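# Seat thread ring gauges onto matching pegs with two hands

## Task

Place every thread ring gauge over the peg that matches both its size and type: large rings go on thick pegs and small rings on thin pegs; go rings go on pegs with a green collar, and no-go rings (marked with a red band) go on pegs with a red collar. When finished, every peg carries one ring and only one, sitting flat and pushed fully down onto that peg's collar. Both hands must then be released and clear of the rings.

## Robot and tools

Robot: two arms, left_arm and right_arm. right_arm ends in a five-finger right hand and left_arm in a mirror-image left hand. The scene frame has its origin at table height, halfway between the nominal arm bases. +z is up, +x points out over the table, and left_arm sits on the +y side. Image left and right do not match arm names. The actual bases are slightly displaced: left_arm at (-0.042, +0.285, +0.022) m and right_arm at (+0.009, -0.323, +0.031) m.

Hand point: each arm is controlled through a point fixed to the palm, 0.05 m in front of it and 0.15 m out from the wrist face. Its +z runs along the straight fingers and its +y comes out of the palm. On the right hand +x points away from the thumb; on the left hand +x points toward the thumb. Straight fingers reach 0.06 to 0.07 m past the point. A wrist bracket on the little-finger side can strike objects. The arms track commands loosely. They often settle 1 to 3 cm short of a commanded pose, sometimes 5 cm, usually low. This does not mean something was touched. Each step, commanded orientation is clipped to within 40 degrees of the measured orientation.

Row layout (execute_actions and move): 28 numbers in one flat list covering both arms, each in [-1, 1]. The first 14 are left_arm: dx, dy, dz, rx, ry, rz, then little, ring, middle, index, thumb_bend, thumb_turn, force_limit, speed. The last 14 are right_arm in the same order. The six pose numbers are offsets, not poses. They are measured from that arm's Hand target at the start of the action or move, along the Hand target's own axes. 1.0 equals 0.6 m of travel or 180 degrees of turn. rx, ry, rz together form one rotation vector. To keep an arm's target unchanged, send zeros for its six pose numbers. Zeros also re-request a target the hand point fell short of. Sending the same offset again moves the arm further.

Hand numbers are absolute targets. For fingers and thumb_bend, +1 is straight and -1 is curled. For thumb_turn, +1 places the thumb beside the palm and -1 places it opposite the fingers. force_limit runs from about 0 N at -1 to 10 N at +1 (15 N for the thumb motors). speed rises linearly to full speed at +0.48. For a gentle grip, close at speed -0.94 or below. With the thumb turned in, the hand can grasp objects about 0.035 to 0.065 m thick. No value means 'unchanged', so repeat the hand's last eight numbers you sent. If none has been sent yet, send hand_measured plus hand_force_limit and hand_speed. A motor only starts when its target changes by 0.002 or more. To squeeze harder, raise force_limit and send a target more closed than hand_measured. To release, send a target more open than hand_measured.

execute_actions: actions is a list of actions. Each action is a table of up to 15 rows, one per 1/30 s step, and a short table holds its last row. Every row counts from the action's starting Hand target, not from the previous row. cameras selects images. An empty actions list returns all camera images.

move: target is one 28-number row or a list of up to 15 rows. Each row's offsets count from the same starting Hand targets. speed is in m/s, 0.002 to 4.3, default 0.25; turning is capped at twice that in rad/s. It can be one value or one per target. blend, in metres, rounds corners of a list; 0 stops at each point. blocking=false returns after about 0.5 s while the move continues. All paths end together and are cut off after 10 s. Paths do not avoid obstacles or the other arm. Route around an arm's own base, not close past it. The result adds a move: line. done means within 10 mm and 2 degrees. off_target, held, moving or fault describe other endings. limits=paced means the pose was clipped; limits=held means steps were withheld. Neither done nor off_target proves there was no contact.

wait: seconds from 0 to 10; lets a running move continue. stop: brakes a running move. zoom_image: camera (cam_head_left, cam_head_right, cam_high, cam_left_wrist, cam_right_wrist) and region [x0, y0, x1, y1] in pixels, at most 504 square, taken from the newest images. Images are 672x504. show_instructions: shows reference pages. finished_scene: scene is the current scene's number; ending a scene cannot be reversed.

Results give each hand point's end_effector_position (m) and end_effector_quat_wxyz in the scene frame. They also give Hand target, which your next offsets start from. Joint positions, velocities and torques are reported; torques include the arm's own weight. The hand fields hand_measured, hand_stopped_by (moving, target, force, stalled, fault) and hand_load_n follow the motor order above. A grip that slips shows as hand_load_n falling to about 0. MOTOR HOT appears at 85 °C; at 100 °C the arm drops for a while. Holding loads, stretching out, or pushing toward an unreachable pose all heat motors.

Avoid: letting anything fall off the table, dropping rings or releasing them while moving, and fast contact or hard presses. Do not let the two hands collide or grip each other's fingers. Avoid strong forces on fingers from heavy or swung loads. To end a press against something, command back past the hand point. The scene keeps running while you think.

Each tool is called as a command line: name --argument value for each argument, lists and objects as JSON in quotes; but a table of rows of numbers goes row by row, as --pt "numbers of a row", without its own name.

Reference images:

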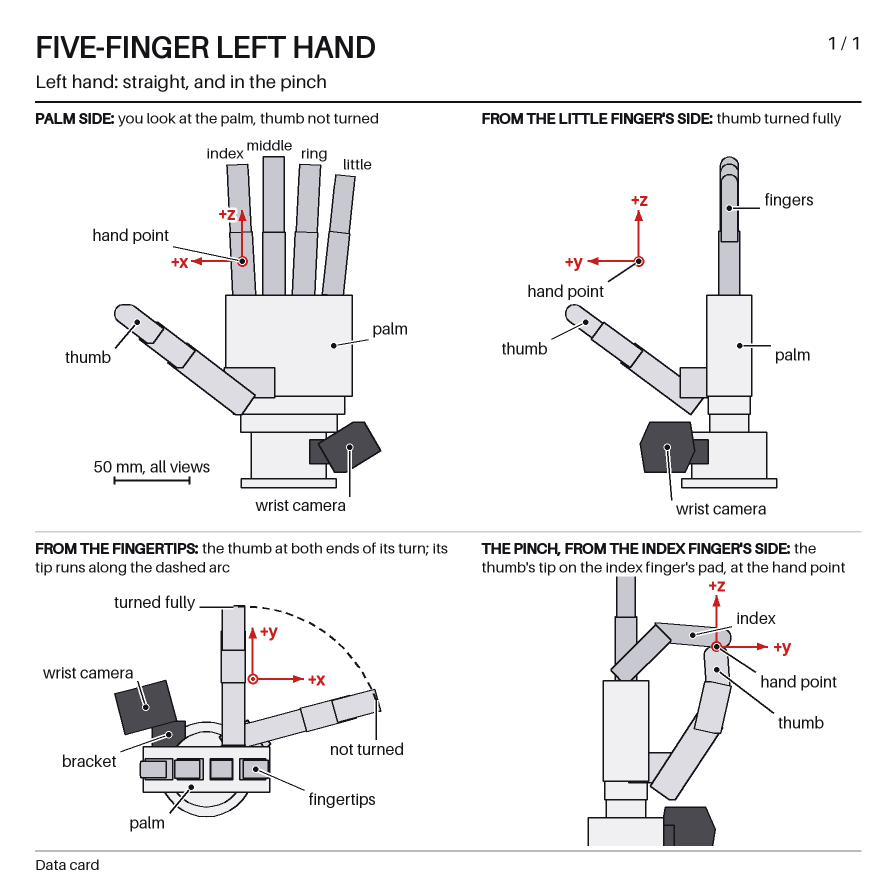

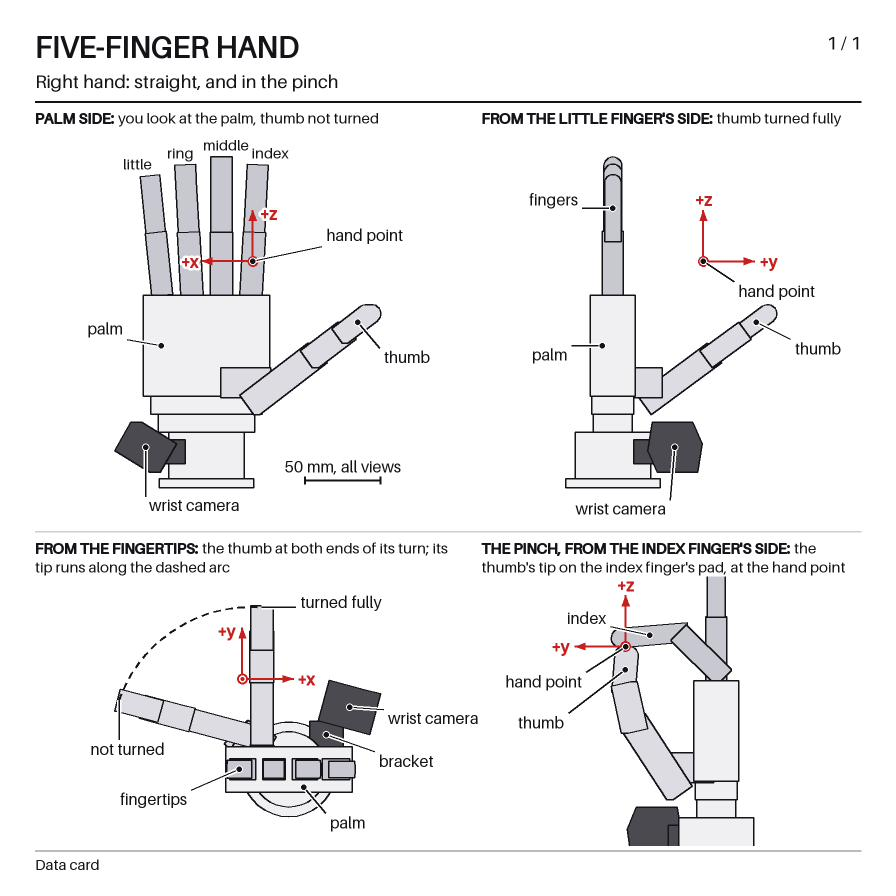

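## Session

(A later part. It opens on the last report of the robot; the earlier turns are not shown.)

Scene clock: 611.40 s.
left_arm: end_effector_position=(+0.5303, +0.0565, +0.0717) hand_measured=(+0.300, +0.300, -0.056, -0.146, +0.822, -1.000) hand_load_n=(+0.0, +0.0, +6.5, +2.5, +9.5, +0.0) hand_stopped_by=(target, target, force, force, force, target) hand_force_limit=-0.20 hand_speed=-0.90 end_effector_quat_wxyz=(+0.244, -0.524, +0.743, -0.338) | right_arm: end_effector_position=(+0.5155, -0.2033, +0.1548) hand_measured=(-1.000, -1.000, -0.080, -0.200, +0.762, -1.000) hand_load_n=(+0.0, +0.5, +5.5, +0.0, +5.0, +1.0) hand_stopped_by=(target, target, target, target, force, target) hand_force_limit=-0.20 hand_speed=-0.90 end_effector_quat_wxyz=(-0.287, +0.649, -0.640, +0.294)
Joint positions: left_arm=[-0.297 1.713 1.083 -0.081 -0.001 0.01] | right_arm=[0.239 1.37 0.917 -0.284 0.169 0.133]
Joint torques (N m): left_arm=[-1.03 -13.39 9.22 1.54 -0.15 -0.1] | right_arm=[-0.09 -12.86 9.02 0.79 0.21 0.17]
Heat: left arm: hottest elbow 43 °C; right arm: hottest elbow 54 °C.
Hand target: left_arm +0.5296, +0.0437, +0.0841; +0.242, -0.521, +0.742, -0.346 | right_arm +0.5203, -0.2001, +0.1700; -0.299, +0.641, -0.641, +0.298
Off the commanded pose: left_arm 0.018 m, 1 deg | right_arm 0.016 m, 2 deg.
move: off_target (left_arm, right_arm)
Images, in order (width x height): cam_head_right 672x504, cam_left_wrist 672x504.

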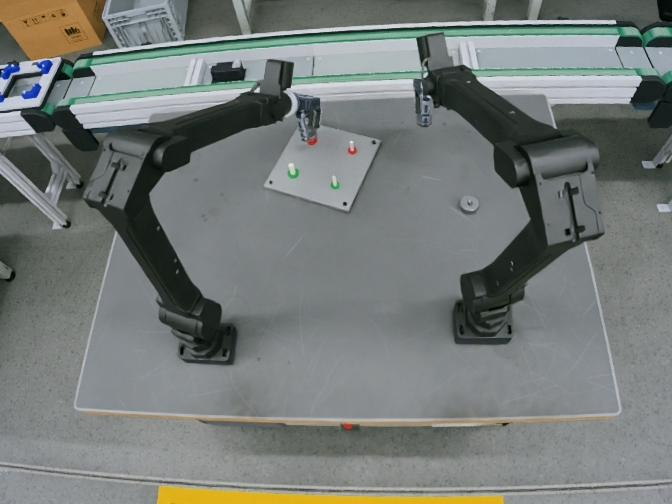

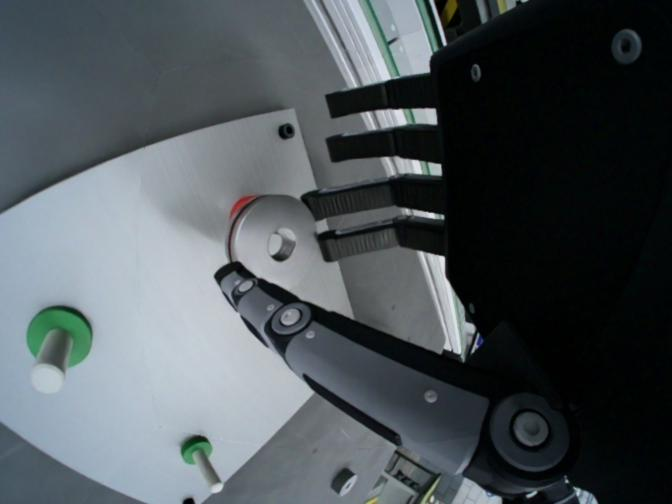

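move --target '[-0.003,-0.0182,0.0217,0,0,0,0.3,0.3,-0.2,-0.3,0.72,-1,-0.2,-0.9,0,0,0,0,0,0,-1,-1,-0.08,-0.2,0.7,-1,-0.2,-0.9]' --speed 0.04 --cameras '["cam_head_right","cam_left_wrist"]'

zoom_image --camera "cam_left_wrist" --region '[260, 225, 310, 275]'

zoom_image --camera "cam_head_right" --region '[290, 110, 330, 150]'

Scene clock: 620.33 s.
left_arm: end_effector_position=(+0.5301, +0.0565, +0.0714) hand_measured=(+0.300, +0.300, -0.056, -0.146, +0.822, -1.000) hand_load_n=(+0.0, +0.0, +5.5, +2.0, +10.0, +0.5) hand_stopped_by=(target, target, force, force, force, target) hand_force_limit=-0.20 hand_speed=-0.90 end_effector_quat_wxyz=(+0.241, -0.526, +0.744, -0.334) | right_arm: end_effector_position=(+0.5155, -0.2033, +0.1548) hand_measured=(-1.000, -1.000, -0.080, -0.200, +0.762, -1.000) hand_load_n=(+0.0, +0.0, +5.0, +0.5, +5.0, +1.0) hand_stopped_by=(target, target, target, target, force, target) hand_force_limit=-0.20 hand_speed=-0.90 end_effector_quat_wxyz=(-0.287, +0.649, -0.640, +0.294)
Joint positions: left_arm=[-0.297 1.716 1.091 -0.096 -0.001 0.009] | right_arm=[0.239 1.37 0.917 -0.284 0.169 0.133]
Joint torques (N m): left_arm=[-0.67 -11.05 12.96 1.55 -0.06 -0.09] | right_arm=[-0.03 -12.86 9.03 0.79 0.21 0.16]
Heat: left arm: hottest elbow 44 °C; right arm: hottest elbow 54 °C.
Hand target: left_arm +0.5461, +0.0396, +0.0841; +0.242, -0.521, +0.742, -0.346 | right_arm +0.5203, -0.2001, +0.1700; -0.299, +0.641, -0.641, +0.298
Off the commanded pose: left_arm 0.027 m, 1 deg | right_arm 0.016 m, 2 deg.
move: off_target (left_arm, right_arm)
Images, in order (width x height): cam_head_right 672x504, cam_left_wrist 672x504.

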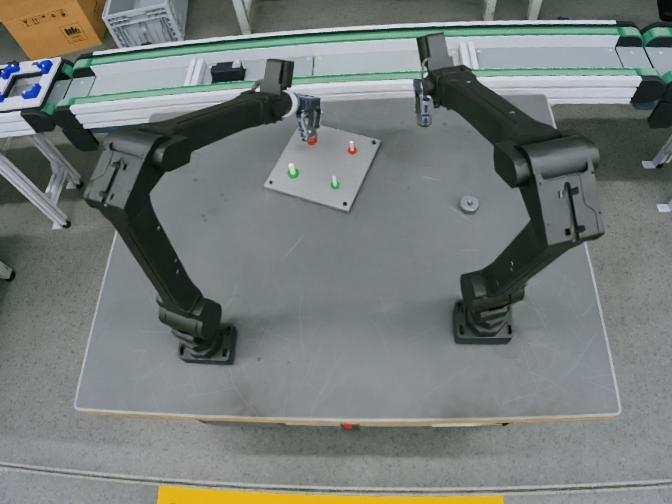

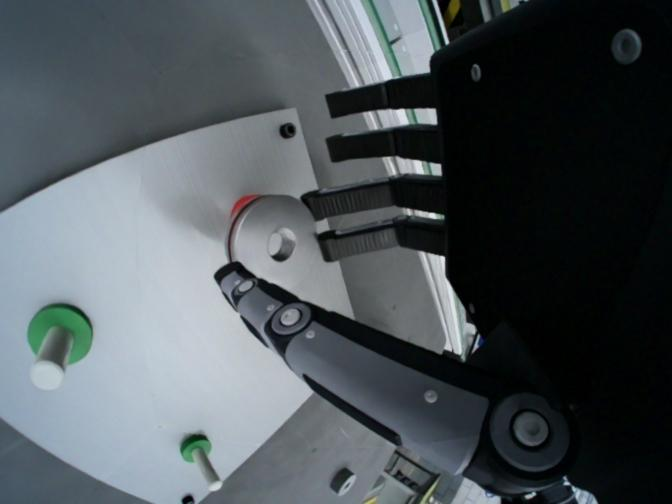

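Scaled by 10.080 from the camera's 672x504 image, which has a finer 960x720 frame.

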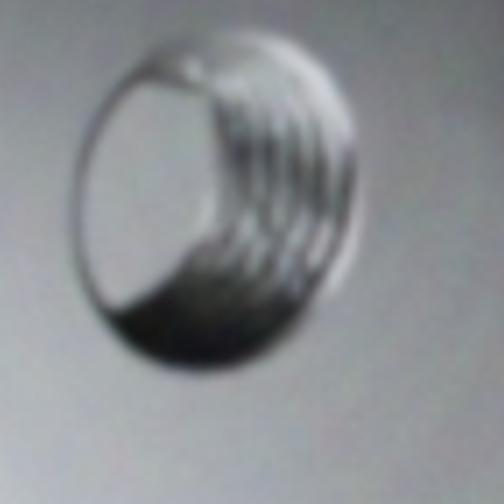

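Scaled by 12.600 from the camera's 672x504 image, which has a finer 960x720 frame.

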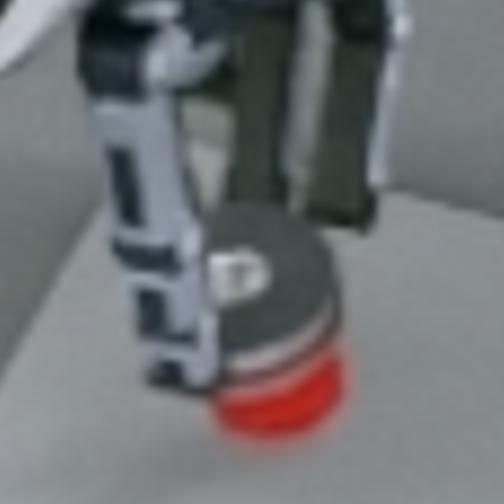

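move --target '[0,-0.0383,-0.0322,0,0,0,0.3,0.3,-0.2,-0.3,0.72,-1,-0.2,-0.9,0,0,0,0,0,0,-1,-1,-0.08,-0.2,0.7,-1,-0.2,-0.9]' --speed 0.03 --cameras '["cam_head_right","cam_left_wrist"]'

zoom_image --camera "cam_left_wrist" --region '[172, 150, 372, 350]'

Scene clock: 627.40 s.
left_arm: end_effector_position=(+0.5226, +0.0589, +0.0719) hand_measured=(+0.300, +0.300, -0.056, -0.146, +0.822, -1.000) hand_load_n=(+0.0, -0.5, +7.0, +2.5, +9.0, +0.0) hand_stopped_by=(target, target, force, force, force, target) hand_force_limit=-0.20 hand_speed=-0.90 end_effector_quat_wxyz=(+0.227, -0.532, +0.752, -0.315) | right_arm: end_effector_position=(+0.5155, -0.2033, +0.1548) hand_measured=(-1.000, -1.000, -0.080, -0.200, +0.762, -1.000) hand_load_n=(+0.0, +0.0, +5.0, +0.5, +5.0, +1.0) hand_stopped_by=(target, target, target, target, force, target) hand_force_limit=-0.20 hand_speed=-0.90 end_effector_quat_wxyz=(-0.287, +0.649, -0.640, +0.294)
Joint positions: left_arm=[-0.297 1.711 1.112 -0.174 0 0.008] | right_arm=[0.239 1.37 0.917 -0.284 0.169 0.133]
Joint torques (N m): left_arm=[-1.2 -14.15 13.86 1.48 -0.05 -0.09] | right_arm=[-0.09 -12.86 9.03 0.79 0.21 0.17]
Heat: left arm: hottest elbow 45 °C; right arm: hottest elbow 54 °C.
Hand target: left_arm +0.5461, +0.0396, +0.1141; +0.242, -0.521, +0.742, -0.346 | right_arm +0.5203, -0.2001, +0.1700; -0.299, +0.641, -0.641, +0.298
Off the commanded pose: left_arm 0.052 m, 4 deg | right_arm 0.016 m, 2 deg.
move: off_target (left_arm, right_arm)
Images, in order (width x height): cam_head_right 672x504, cam_left_wrist 672x504.

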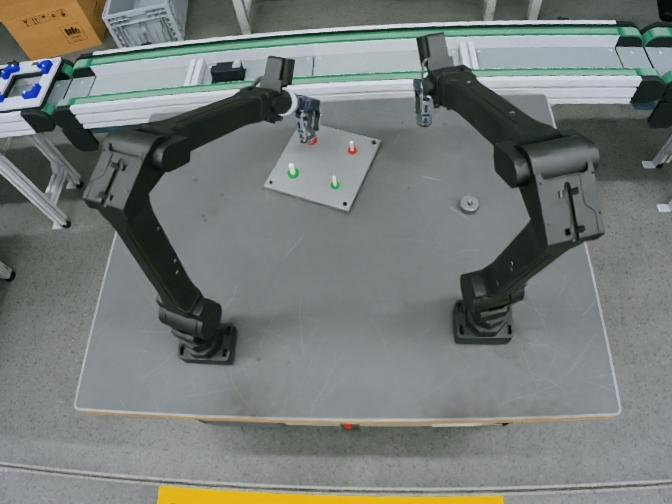

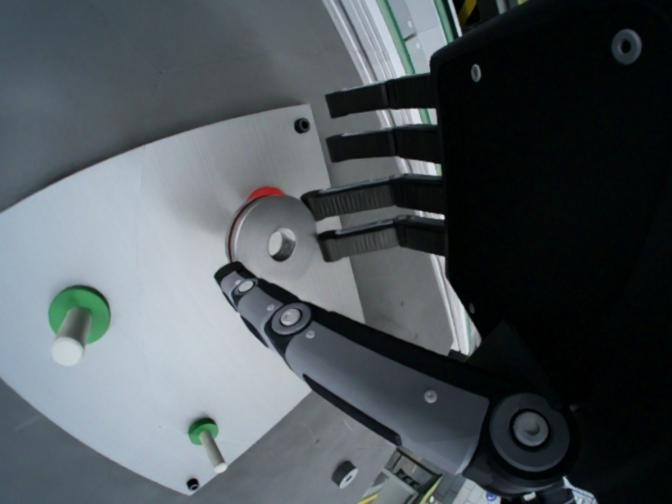

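Scaled by 2.520 from the camera's 672x504 image, which has a finer 960x720 frame.

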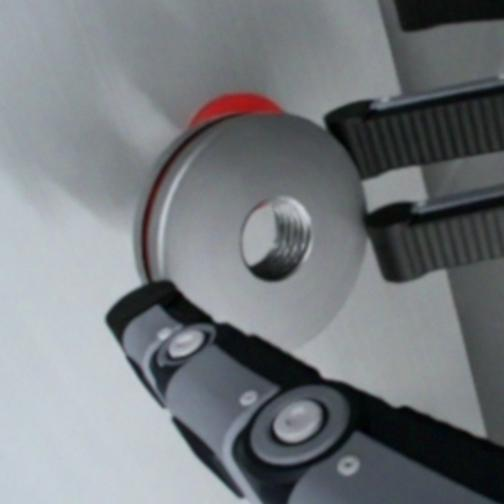

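move --target '[0,-0.0383,-0.0322,0,0,0,0.3,0.3,-0.2,-0.3,0.72,-1,-0.2,-0.9,0,0,0,0,0,0,-1,-1,-0.08,-0.2,0.7,-1,-0.2,-0.9]' --speed 0.03

Scene clock: 634.00 s.
left_arm: end_effector_position=(+0.5200, +0.0596, +0.0952) hand_measured=(+0.300, +0.300, -0.056, -0.146, +0.822, -1.000) hand_load_n=(+0.0, +0.0, +7.0, +2.5, +9.0, +0.5) hand_stopped_by=(target, target, force, force, force, target) hand_force_limit=-0.20 hand_speed=-0.90 end_effector_quat_wxyz=(+0.223, -0.534, +0.754, -0.310) | right_arm: end_effector_position=(+0.5155, -0.2033, +0.1548) hand_measured=(-1.000, -1.000, -0.080, -0.200, +0.762, -1.000) hand_load_n=(+0.0, +0.0, +5.0, +0.5, +5.0, +1.0) hand_stopped_by=(target, target, target, target, force, target) hand_force_limit=-0.20 hand_speed=-0.90 end_effector_quat_wxyz=(-0.287, +0.649, -0.640, +0.294)
Joint positions: left_arm=[-0.297 1.676 1.142 -0.254 0.001 0.008] | right_arm=[0.239 1.37 0.917 -0.284 0.169 0.133]
Joint torques (N m): left_arm=[-1.03 -14.33 14.72 1.91 -0.06 -0.07] | right_arm=[-0.09 -12.86 9.03 0.8 0.21 0.17]
Heat: left arm: hottest elbow 46 °C; right arm: hottest elbow 54 °C.
Hand target: left_arm +0.5461, +0.0396, +0.1440; +0.242, -0.521, +0.742, -0.346 | right_arm +0.5203, -0.2001, +0.1700; -0.299, +0.641, -0.641, +0.298
Off the commanded pose: left_arm 0.059 m, 5 deg | right_arm 0.016 m, 2 deg.
move: off_target (left_arm, right_arm)

move --target '[-0.037,0.029,0.0277,0,0,0,0.3,0.3,-0.2,-0.3,0.72,-1,-0.2,-0.9,0,0,0,0,0,0,-1,-1,-0.08,-0.2,0.7,-1,-0.2,-0.9]' --speed 0.04

Scene clock: 640.83 s.
left_arm: end_effector_position=(+0.5239, +0.0611, +0.0901) hand_measured=(+0.300, +0.300, -0.056, -0.146, +0.822, -1.000) hand_load_n=(-0.5, +0.0, +7.0, +2.5, +9.0, +0.0) hand_stopped_by=(target, target, force, force, force, target) hand_force_limit=-0.20 hand_speed=-0.90 end_effector_quat_wxyz=(+0.217, -0.528, +0.757, -0.317) | right_arm: end_effector_position=(+0.5155, -0.2033, +0.1548) hand_measured=(-1.000, -1.000, -0.080, -0.200, +0.762, -1.000) hand_load_n=(+0.0, +0.0, +5.0, +0.5, +5.0, +1.0) hand_stopped_by=(target, target, target, target, force, target) hand_force_limit=-0.20 hand_speed=-0.90 end_effector_quat_wxyz=(-0.287, +0.649, -0.640, +0.294)
Joint positions: left_arm=[-0.285 1.69 1.142 -0.234 0.03 0.021] | right_arm=[0.239 1.37 0.917 -0.284 0.169 0.133]
Joint velocities: left_arm=[-0.024 -0.015 -0.002 -0.022 -0.154 0.051] | right_arm=[within noise]
Joint torques (N m): left_arm=[1.61 -12.86 12.7 3.08 0 0.04] | right_arm=[-0.03 -12.86 9.02 0.79 0.21 0.17]
Heat: left arm: hottest elbow 46 °C; right arm: hottest elbow 54 °C.
Hand target: left_arm +0.5551, +0.0600, +0.1200; +0.242, -0.521, +0.742, -0.346 | right_arm +0.5203, -0.2001, +0.1700; -0.299, +0.641, -0.641, +0.298
Off the commanded pose: left_arm 0.043 m, 5 deg | right_arm 0.016 m, 2 deg.
move: off_target (left_arm, right_arm)

move --target '[-0.002,0.0552,0.0315,0,0,0,0.3,0.3,-0.2,-0.3,0.72,-1,-0.2,-0.9,0,0,0,0,0,0,-1,-1,-0.08,-0.2,0.7,-1,-0.2,-0.9]' --speed 0.03 --cameras '["cam_head_right","cam_left_wrist"]'

zoom_image --camera "cam_left_wrist" --region '[260, 225, 310, 275]'

zoom_image --camera "cam_head_right" --region '[290, 110, 330, 150]'

Scene clock: 649.30 s.
left_arm: end_effector_position=(+0.5393, +0.0559, +0.0761) hand_measured=(+0.300, +0.300, -0.056, -0.146, +0.822, -1.000) hand_load_n=(+0.5, +0.0, +7.5, +2.5, +9.0, +0.0) hand_stopped_by=(target, target, force, force, force, target) hand_force_limit=-0.20 hand_speed=-0.90 end_effector_quat_wxyz=(+0.230, -0.522, +0.750, -0.336) | right_arm: end_effector_position=(+0.5155, -0.2033, +0.1548) hand_measured=(-1.000, -1.000, -0.080, -0.200, +0.762, -1.000) hand_load_n=(+0.0, +0.0, +5.0, +0.0, +5.5, +1.0) hand_stopped_by=(target, target, target, target, force, target) hand_force_limit=-0.20 hand_speed=-0.90 end_effector_quat_wxyz=(-0.287, +0.649, -0.640, +0.294)
Joint positions: left_arm=[-0.284 1.733 1.134 -0.134 0.033 0.023] | right_arm=[0.239 1.37 0.917 -0.284 0.169 0.133]
Joint torques (N m): left_arm=[2.14 -13.33 8.14 3.43 -0.01 0.04] | right_arm=[-0.03 -12.86 9.02 0.79 0.21 0.17]
Heat: left arm: hottest elbow 46 °C; right arm: hottest elbow 54 °C.
Hand target: left_arm +0.5490, +0.0633, +0.0825; +0.242, -0.521, +0.742, -0.346 | right_arm +0.5203, -0.2001, +0.1700; -0.299, +0.641, -0.641, +0.298
Off the commanded pose: left_arm 0.014 m, 2 deg | right_arm 0.016 m, 2 deg.
move: off_target (left_arm, right_arm)
Images, in order (width x height): cam_head_right 672x504, cam_left_wrist 672x504.

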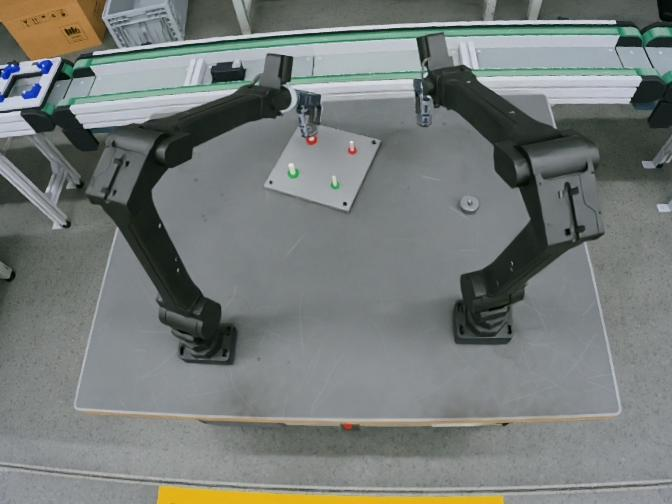

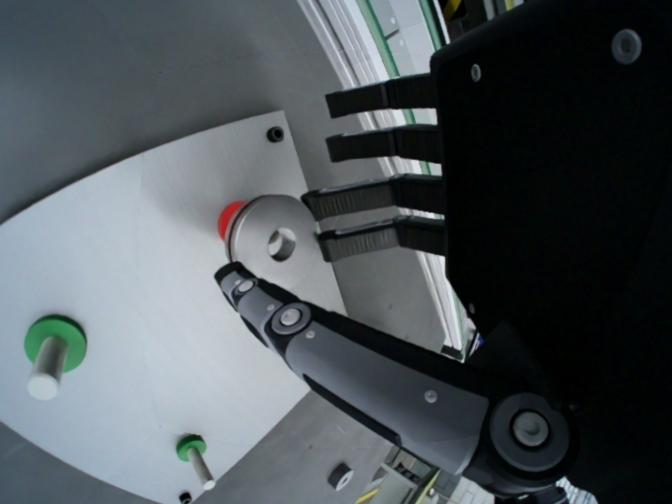

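Scaled by 10.080 from the camera's 672x504 image, which has a finer 960x720 frame.

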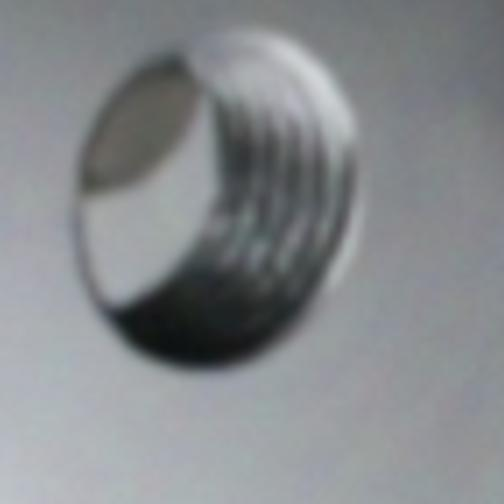

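Scaled by 12.600 from the camera's 672x504 image, which has a finer 960x720 frame.

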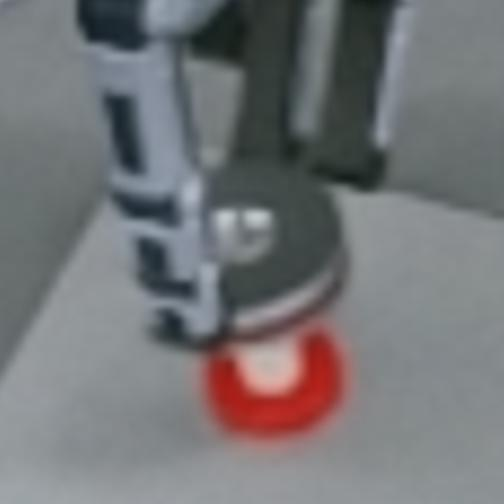

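move --target '[-0.002,0.006,0.011,0,0,0,0.3,0.3,-0.2,-0.3,0.72,-1,-0.2,-0.9,0,0,0,0,0,0,-1,-1,-0.08,-0.2,0.7,-1,-0.2,-0.9]' --speed 0.03 --cameras '["cam_head_right","cam_left_wrist"]'

zoom_image --camera "cam_left_wrist" --region '[260, 225, 310, 275]'

zoom_image --camera "cam_head_right" --region '[290, 110, 330, 150]'

Scene clock: 665.37 s.
left_arm: end_effector_position=(+0.5426, +0.0560, +0.0714) hand_measured=(+0.300, +0.300, -0.056, -0.146, +0.822, -1.000) hand_load_n=(+0.0, +0.0, +7.0, +2.5, +9.0, +0.5) hand_stopped_by=(target, target, force, force, force, target) hand_force_limit=-0.20 hand_speed=-0.90 end_effector_quat_wxyz=(+0.232, -0.521, +0.749, -0.338) | right_arm: end_effector_position=(+0.5155, -0.2033, +0.1548) hand_measured=(-1.000, -1.000, -0.080, -0.200, +0.762, -1.000) hand_load_n=(+0.0, +0.0, +5.0, +0.5, +5.0, +0.5) hand_stopped_by=(target, target, target, target, force, target) hand_force_limit=-0.20 hand_speed=-0.90 end_effector_quat_wxyz=(-0.287, +0.649, -0.640, +0.294)
Joint positions: left_arm=[-0.282 1.745 1.134 -0.115 0.034 0.024] | right_arm=[0.239 1.37 0.917 -0.284 0.169 0.133]
Joint torques (N m): left_arm=[1.96 -12.63 8.18 3.22 -0.02 0.05] | right_arm=[-0.03 -12.86 9.03 0.79 0.21 0.17]
Heat: left arm: hottest elbow 46 °C; right arm: hottest elbow 54 °C.
Hand target: left_arm +0.5520, +0.0634, +0.0755; +0.242, -0.521, +0.742, -0.346 | right_arm +0.5203, -0.2001, +0.1700; -0.299, +0.641, -0.641, +0.298
Off the commanded pose: left_arm 0.013 m, 2 deg | right_arm 0.016 m, 2 deg.
move: off_target (left_arm, right_arm)
Images, in order (width x height): cam_head_right 672x504, cam_left_wrist 672x504.

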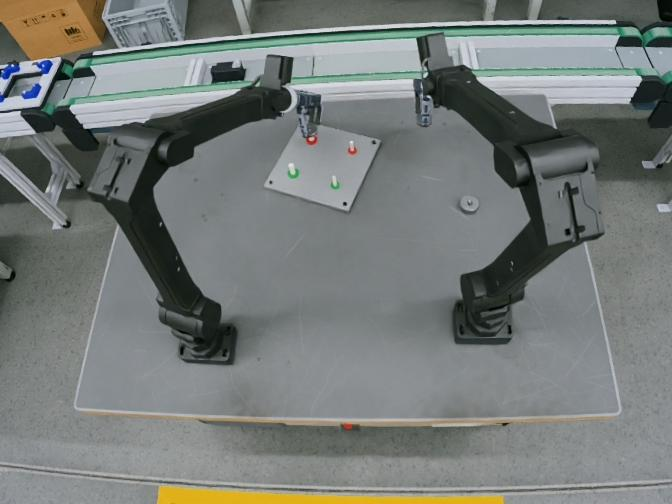

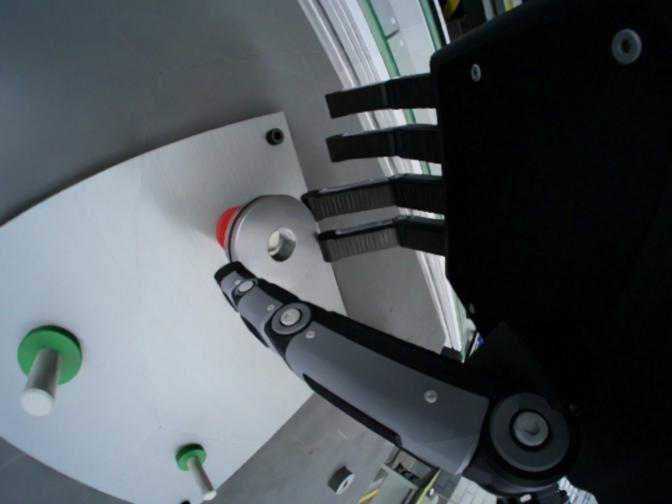

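Scaled by 10.080 from the camera's 672x504 image, which has a finer 960x720 frame.

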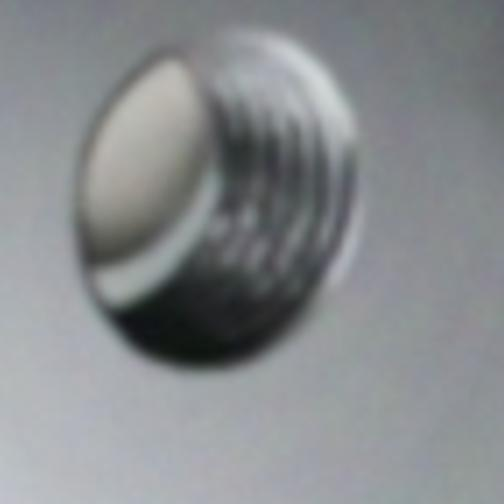

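Scaled by 12.600 from the camera's 672x504 image, which has a finer 960x720 frame.

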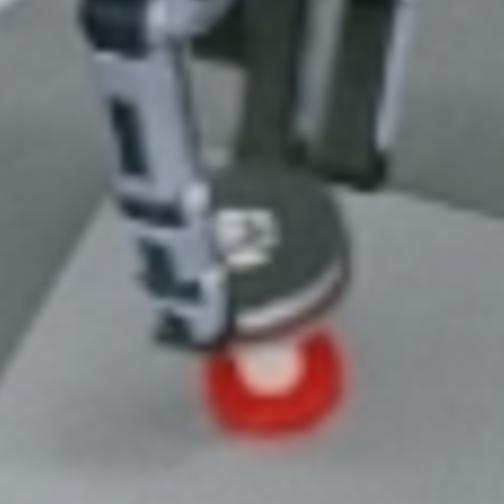

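move --target '[-0.001,0.0133,0.0152,0,0,0,0.3,0.3,-0.2,-0.3,0.72,-1,-0.2,-0.9,0,0,0,0,0,0,-1,-1,-0.08,-0.2,0.7,-1,-0.2,-0.9]' --speed 0.03 --cameras '["cam_head_right","cam_left_wrist"]'

zoom_image --camera "cam_left_wrist" --region '[260, 225, 310, 275]'

zoom_image --camera "cam_head_right" --region '[290, 110, 330, 150]'

Scene clock: 672.03 s.
left_arm: end_effector_position=(+0.5442, +0.0560, +0.0570) hand_measured=(+0.300, +0.300, -0.056, -0.146, +0.822, -1.000) hand_load_n=(+0.0, +0.0, +7.0, +3.0, +9.0, +0.5) hand_stopped_by=(target, target, force, force, force, target) hand_force_limit=-0.20 hand_speed=-0.90 end_effector_quat_wxyz=(+0.230, -0.522, +0.750, -0.336) | right_arm: end_effector_position=(+0.5155, -0.2033, +0.1548) hand_measured=(-1.000, -1.000, -0.080, -0.200, +0.762, -1.000) hand_load_n=(+0.0, +0.0, +5.0, +0.5, +5.0, +1.0) hand_stopped_by=(target, target, target, target, force, target) hand_force_limit=-0.20 hand_speed=-0.90 end_effector_quat_wxyz=(-0.287, +0.649, -0.640, +0.294)
Joint positions: left_arm=[-0.281 1.773 1.13 -0.09 0.035 0.025] | right_arm=[0.239 1.37 0.917 -0.284 0.169 0.133]
Joint torques (N m): left_arm=[1.96 -13.27 7.88 3.47 -0.02 0.02] | right_arm=[-0.09 -12.81 9.03 0.79 0.21 0.17]
Heat: left arm: hottest elbow 46 °C; right arm: hottest elbow 54 °C.
Hand target: left_arm +0.5540, +0.0634, +0.0634; +0.242, -0.521, +0.742, -0.346 | right_arm +0.5203, -0.2001, +0.1700; -0.299, +0.641, -0.641, +0.298
Off the commanded pose: left_arm 0.014 m, 2 deg | right_arm 0.016 m, 2 deg.
move: off_target (left_arm, right_arm)
Images, in order (width x height): cam_head_right 672x504, cam_left_wrist 672x504.

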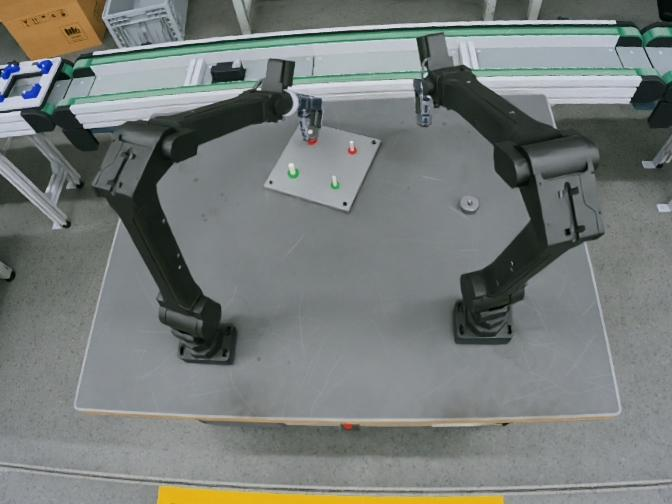

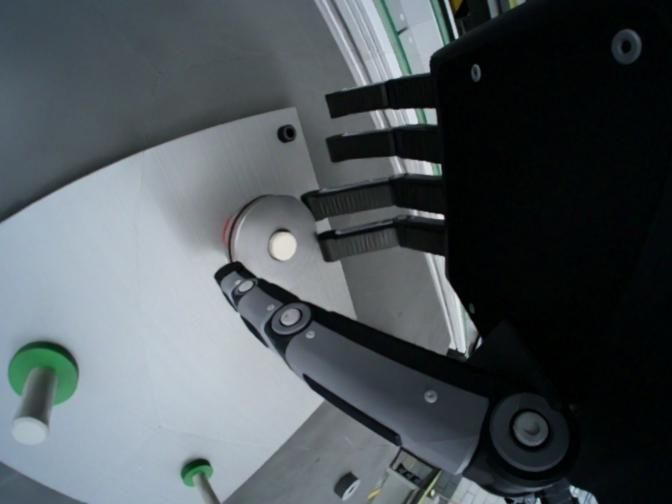

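Scaled by 10.080 from the camera's 672x504 image, which has a finer 960x720 frame.

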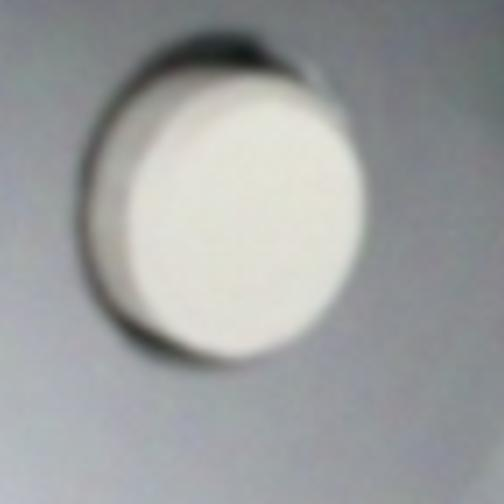

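Scaled by 12.600 from the camera's 672x504 image, which has a finer 960x720 frame.

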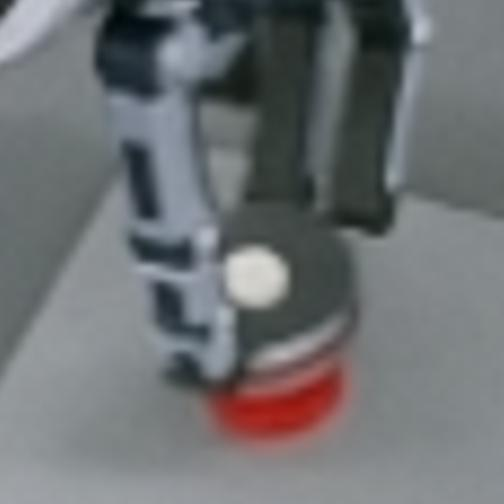

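move --pt "-0.001 0.0135 0.0152 0 0 0 0.3 0.3 -0.2 -0.3 0.72 -1 -0.2 -0.9 0 0 0 0 0 0 -1 -1 -0.08 -0.2 0.7 -1 -0.2 -0.9" --pt "-0.001 0.0265 0.028 0 0 0 0.3 0.3 -0.2 -0.3 0.72 -1 -0.2 -0.9 0 0 0 0 0 0 -1 -1 -0.08 -0.2 0.7 -1 -0.2 -0.9" --speed 0.03 --cameras '["cam_head_right","cam_left_wrist"]'

zoom_image --camera "cam_left_wrist" --region '[172, 150, 372, 350]'

Scene clock: 681.53 s.
left_arm: end_effector_position=(+0.5450, +0.0559, +0.0401) hand_measured=(+0.300, +0.300, -0.056, -0.146, +0.822, -1.000) hand_load_n=(+0.0, +0.0, +3.5, +1.5, +11.0, +0.5) hand_stopped_by=(target, target, force, force, force, target) hand_force_limit=-0.20 hand_speed=-0.90 end_effector_quat_wxyz=(+0.229, -0.521, +0.750, -0.336) | right_arm: end_effector_position=(+0.5155, -0.2033, +0.1548) hand_measured=(-1.000, -1.000, -0.080, -0.200, +0.762, -1.000) hand_load_n=(+0.0, +0.0, +5.0, +0.0, +5.5, +1.0) hand_stopped_by=(target, target, target, target, force, target) hand_force_limit=-0.20 hand_speed=-0.90 end_effector_quat_wxyz=(-0.287, +0.649, -0.640, +0.294)
Joint positions: left_arm=[-0.28 1.803 1.12 -0.05 0.038 0.025] | right_arm=[0.239 1.37 0.917 -0.284 0.169 0.133]
Joint torques (N m): left_arm=[1.73 -12.69 7.62 3.97 -0.11 -0.01] | right_arm=[-0.03 -12.86 9.02 0.79 0.21 0.17]
Heat: left arm: hottest elbow 46 °C; right arm: hottest elbow 54 °C.
Hand target: left_arm +0.5566, +0.0631, +0.0406; +0.242, -0.520, +0.742, -0.346 | right_arm +0.5203, -0.2001, +0.1700; -0.299, +0.641, -0.641, +0.298
Off the commanded pose: left_arm 0.014 m, 2 deg | right_arm 0.016 m, 2 deg.
move: off_target (left_arm, right_arm)
Images, in order (width x height): cam_head_right 672x504, cam_left_wrist 672x504.

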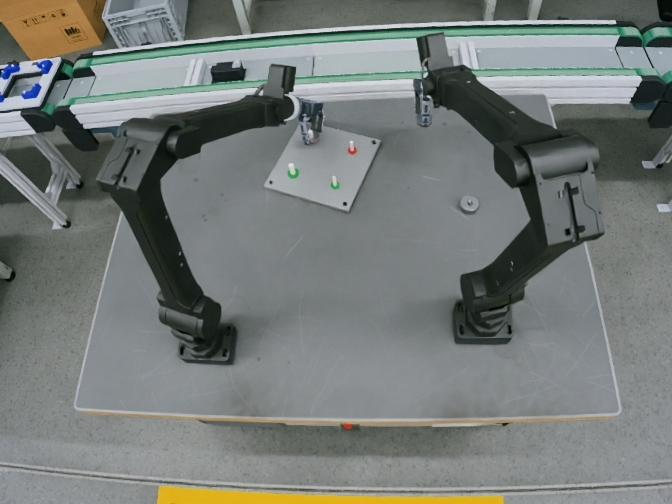

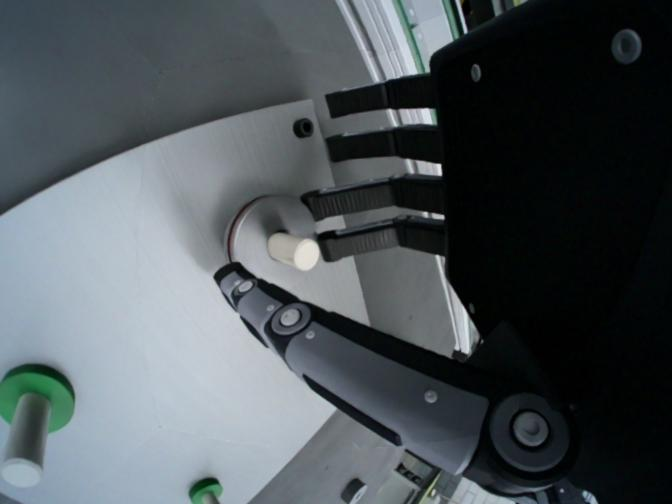

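Scaled by 2.520 from the camera's 672x504 image, which has a finer 960x720 frame.

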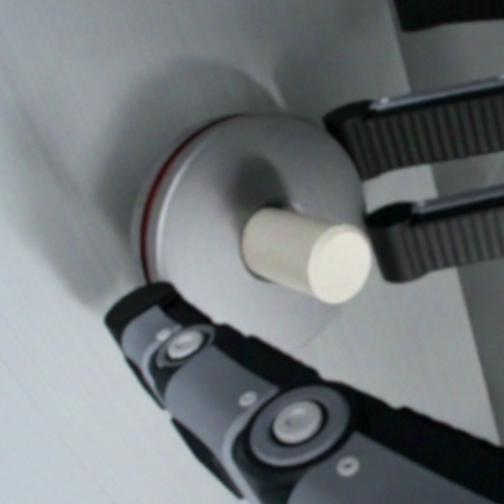

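move --target '[0,0.009,0.0075,0,0,0,0.3,0.3,-0.2,-0.3,0.72,-1,-0.2,-0.9,0,0,0,0,0,0,-1,-1,-0.08,-0.2,0.7,-1,-0.2,-0.9]' --speed 0.03 --cameras '["cam_head_right","cam_left_wrist"]'

zoom_image --camera "cam_left_wrist" --region '[172, 150, 372, 350]'

zoom_image --camera "cam_head_right" --region '[290, 110, 330, 150]'

Scene clock: 687.20 s.
left_arm: end_effector_position=(+0.5451, +0.0561, +0.0394) hand_measured=(+0.300, +0.300, -0.056, -0.148, +0.822, -1.000) hand_load_n=(+0.0, +0.0, +1.0, +0.5, +12.5, +0.5) hand_stopped_by=(target, target, force, force, force, target) hand_force_limit=-0.20 hand_speed=-0.90 end_effector_quat_wxyz=(+0.231, -0.520, +0.749, -0.339) | right_arm: end_effector_position=(+0.5155, -0.2033, +0.1548) hand_measured=(-1.000, -1.000, -0.080, -0.200, +0.762, -1.000) hand_load_n=(+0.0, +0.0, +5.0, +0.5, +5.0, +0.5) hand_stopped_by=(target, target, target, target, force, target) hand_force_limit=-0.20 hand_speed=-0.90 end_effector_quat_wxyz=(-0.287, +0.649, -0.640, +0.294)
Joint positions: left_arm=[-0.279 1.803 1.113 -0.037 0.039 0.025] | right_arm=[0.239 1.37 0.917 -0.284 0.169 0.133]
Joint torques (N m): left_arm=[1.96 -11.63 7.57 4.16 -0.17 0.03] | right_arm=[-0.09 -12.86 9.03 0.79 0.21 0.17]
Heat: left arm: hottest elbow 45 °C; right arm: hottest elbow 54 °C.
Hand target: left_arm +0.5567, +0.0631, +0.0337; +0.242, -0.521, +0.742, -0.346 | right_arm +0.5203, -0.2001, +0.1700; -0.299, +0.641, -0.641, +0.298
Off the commanded pose: left_arm 0.015 m, 2 deg | right_arm 0.016 m, 2 deg.
move: off_target (left_arm, right_arm)
Images, in order (width x height): cam_head_right 672x504, cam_left_wrist 672x504.

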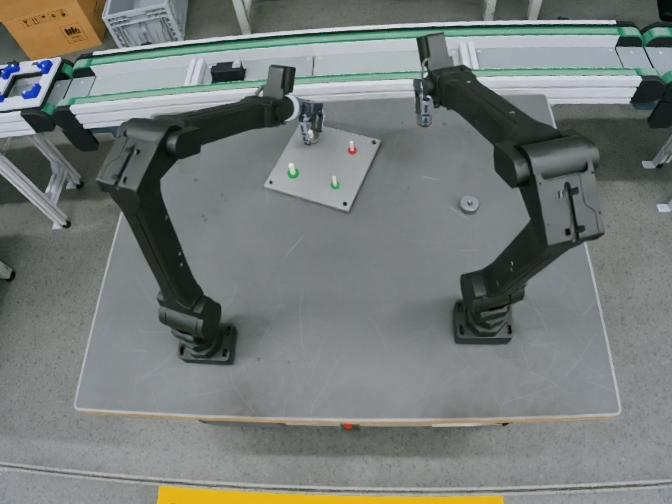

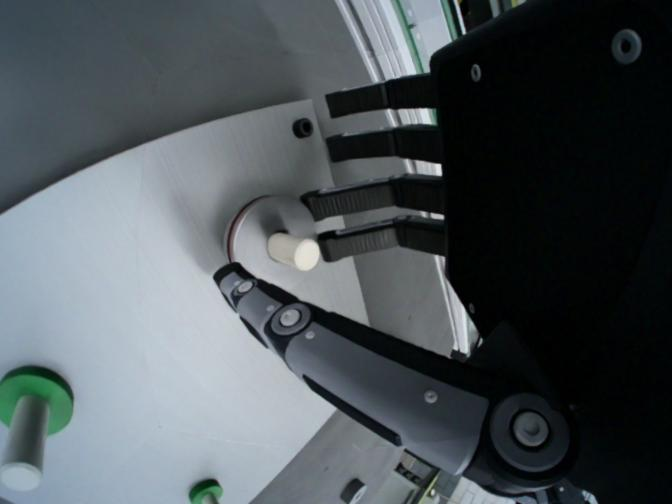

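Scaled by 2.520 from the camera's 672x504 image, which has a finer 960x720 frame.

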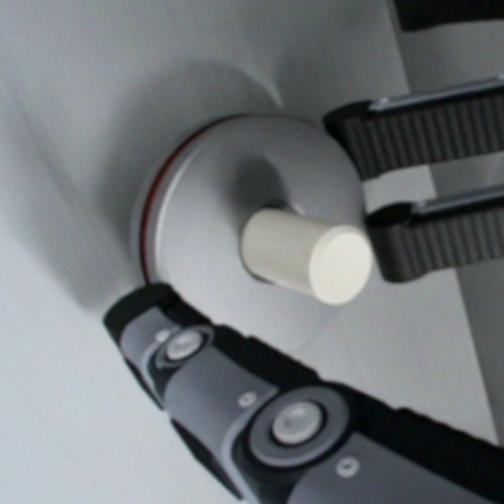

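Scaled by 12.600 from the camera's 672x504 image, which has a finer 960x720 frame.

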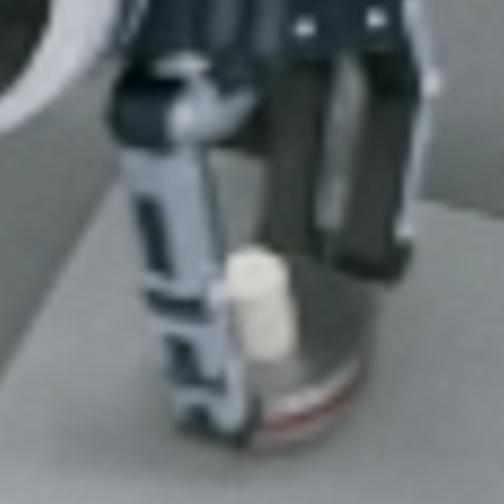

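move --pt "0 -0.0051 -0.0043 0 0 0 0.3 0.3 -0.2 -0.3 0.72 -1 -0.2 -0.9 0 0 0 0 0 0 -1 -1 -0.08 -0.2 0.7 -1 -0.2 -0.9" --pt "0 -0.0051 -0.0043 0 0 0 0.3 0.3 0.0 0.0 0.98 -1 -0.2 -0.6 0 0 0 0 0 0 -1 -1 -0.08 -0.2 0.7 -1 -0.2 -0.9" --speed 0.03 --cameras '["cam_left_wrist"]'

zoom_image --camera "cam_left_wrist" --region '[172, 150, 372, 350]'

Scene clock: 695.83 s.
left_arm: end_effector_position=(+0.5469, +0.0555, +0.0353) hand_measured=(+0.300, +0.300, +0.000, +0.000, +0.980, -1.000) hand_load_n=(+0.0, +0.0, +0.0, +0.0, +0.0, +0.0) hand_stopped_by=(target, target, target, target, target, target) hand_force_limit=-0.20 hand_speed=-0.60 end_effector_quat_wxyz=(+0.232, -0.520, +0.748, -0.340) | right_arm: end_effector_position=(+0.5155, -0.2033, +0.1548) hand_measured=(-1.000, -1.000, -0.080, -0.200, +0.762, -1.000) hand_load_n=(+0.0, +0.0, +5.5, +0.5, +5.0, +1.0) hand_stopped_by=(target, target, target, target, force, target) hand_force_limit=-0.20 hand_speed=-0.90 end_effector_quat_wxyz=(-0.287, +0.649, -0.640, +0.294)
Joint positions: left_arm=[-0.279 1.813 1.113 -0.022 0.039 0.025] | right_arm=[0.239 1.37 0.917 -0.284 0.169 0.133]
Joint torques (N m): left_arm=[1.79 -12.98 7.91 3.22 -0.18 0.03] | right_arm=[-0.03 -12.81 9.03 0.79 0.21 0.17]
Heat: left arm: hottest elbow 45 °C; right arm: hottest elbow 54 °C.
Hand target: left_arm +0.5567, +0.0632, +0.0375; +0.242, -0.521, +0.742, -0.346 | right_arm +0.5203, -0.2001, +0.1700; -0.299, +0.641, -0.641, +0.298
Off the commanded pose: left_arm 0.013 m, 1 deg | right_arm 0.016 m, 2 deg.
move: off_target (left_arm, right_arm); target 2's new numbers were sent with left_arm's hand 0.014 m and 2 deg from that target
Images, in order (width x height): cam_left_wrist 672x504.

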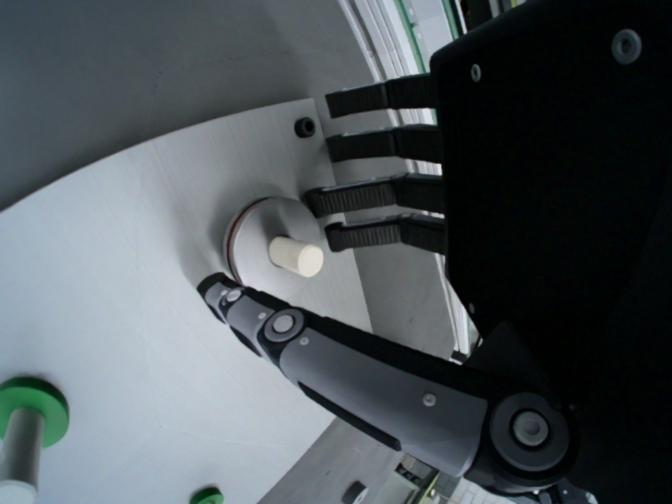

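Scaled by 2.520 from the camera's 672x504 image, which has a finer 960x720 frame.

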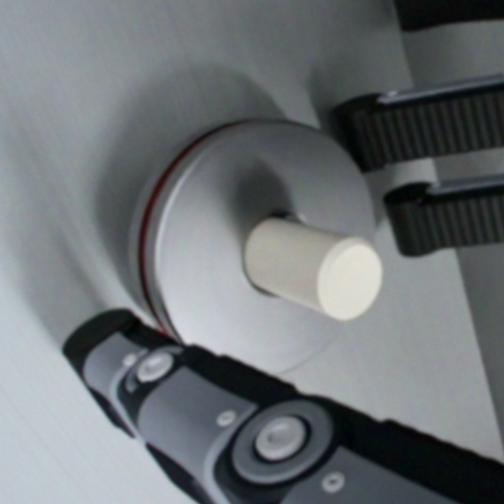

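move --pt "0.0028 -0.0505 -0.0302 0 0 0 0.3 0.3 0.0 0.0 0.98 -1 -0.2 -0.6 0 0 0 0 0 0 -1 -1 -0.08 -0.2 0.7 -1 -0.2 -0.9" --pt "0.0105 -0.197 -0.1006 0 0 0 0.3 0.3 0.0 0.0 0.98 -1 -0.2 -0.6 0 0 0 0 0 0 -1 -1 -0.08 -0.2 0.7 -1 -0.2 -0.9" --speed '[0.05,0.12]' --blend 0.02 --cameras '["cam_head_right","cam_left_wrist"]'

zoom_image --camera "cam_head_right" --region '[270, 90, 370, 190]'

Scene clock: 707.43 s.
left_arm: end_effector_position=(+0.5595, +0.0532, +0.1298) hand_measured=(+0.300, +0.300, +0.000, +0.000, +0.980, -1.000) hand_load_n=(-0.5, +0.0, +0.0, +0.0, +0.5, +0.0) hand_stopped_by=(target, target, target, target, target, target) hand_force_limit=-0.20 hand_speed=-0.60 end_effector_quat_wxyz=(+0.224, -0.526, +0.754, -0.324) | right_arm: end_effector_position=(+0.5155, -0.2033, +0.1548) hand_measured=(-1.000, -1.000, -0.080, -0.200, +0.762, -1.000) hand_load_n=(+0.0, +0.0, +5.5, +0.5, +5.0, +1.0) hand_stopped_by=(target, target, target, target, force, target) hand_force_limit=-0.20 hand_speed=-0.90 end_effector_quat_wxyz=(-0.287, +0.649, -0.640, +0.294)
Joint positions: left_arm=[-0.279 1.718 1.289 -0.332 0.031 0.025] | right_arm=[0.239 1.37 0.917 -0.284 0.169 0.133]
Joint torques (N m): left_arm=[0.85 -14.15 14.63 1.65 -0.24 -0.05] | right_arm=[-0.03 -12.86 9.03 0.79 0.21 0.16]
Heat: left arm: hottest elbow 45 °C; right arm: hottest elbow 54 °C.
Hand target: left_arm +0.5827, +0.0471, +0.1668; +0.242, -0.521, +0.742, -0.346 | right_arm +0.5203, -0.2001, +0.1700; -0.299, +0.641, -0.641, +0.298
Off the commanded pose: left_arm 0.044 m, 4 deg | right_arm 0.016 m, 2 deg.
move: off_target (left_arm, right_arm); blend cut to 0.0176 m at target 1
Images, in order (width x height): cam_head_right 672x504, cam_left_wrist 672x504.

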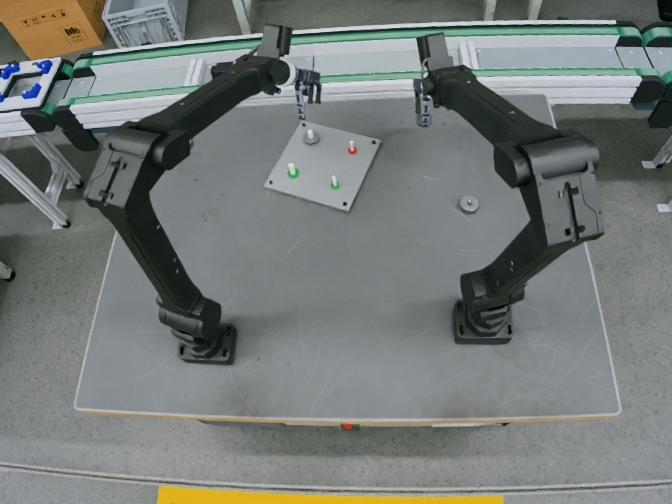

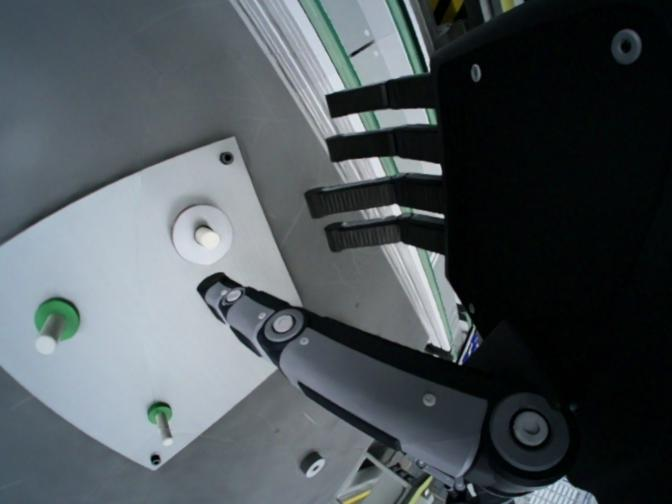

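Scaled by 5.040 from the camera's 672x504 image, which has a finer 960x720 frame.

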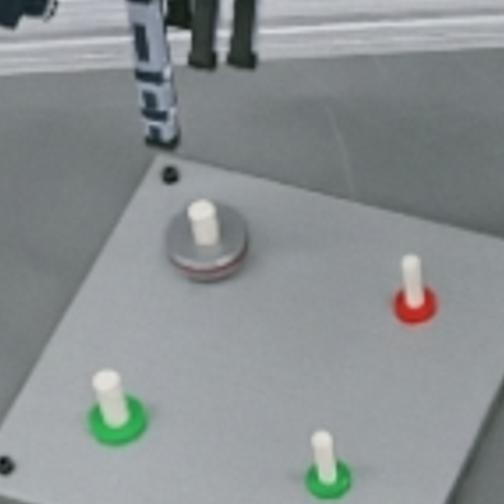

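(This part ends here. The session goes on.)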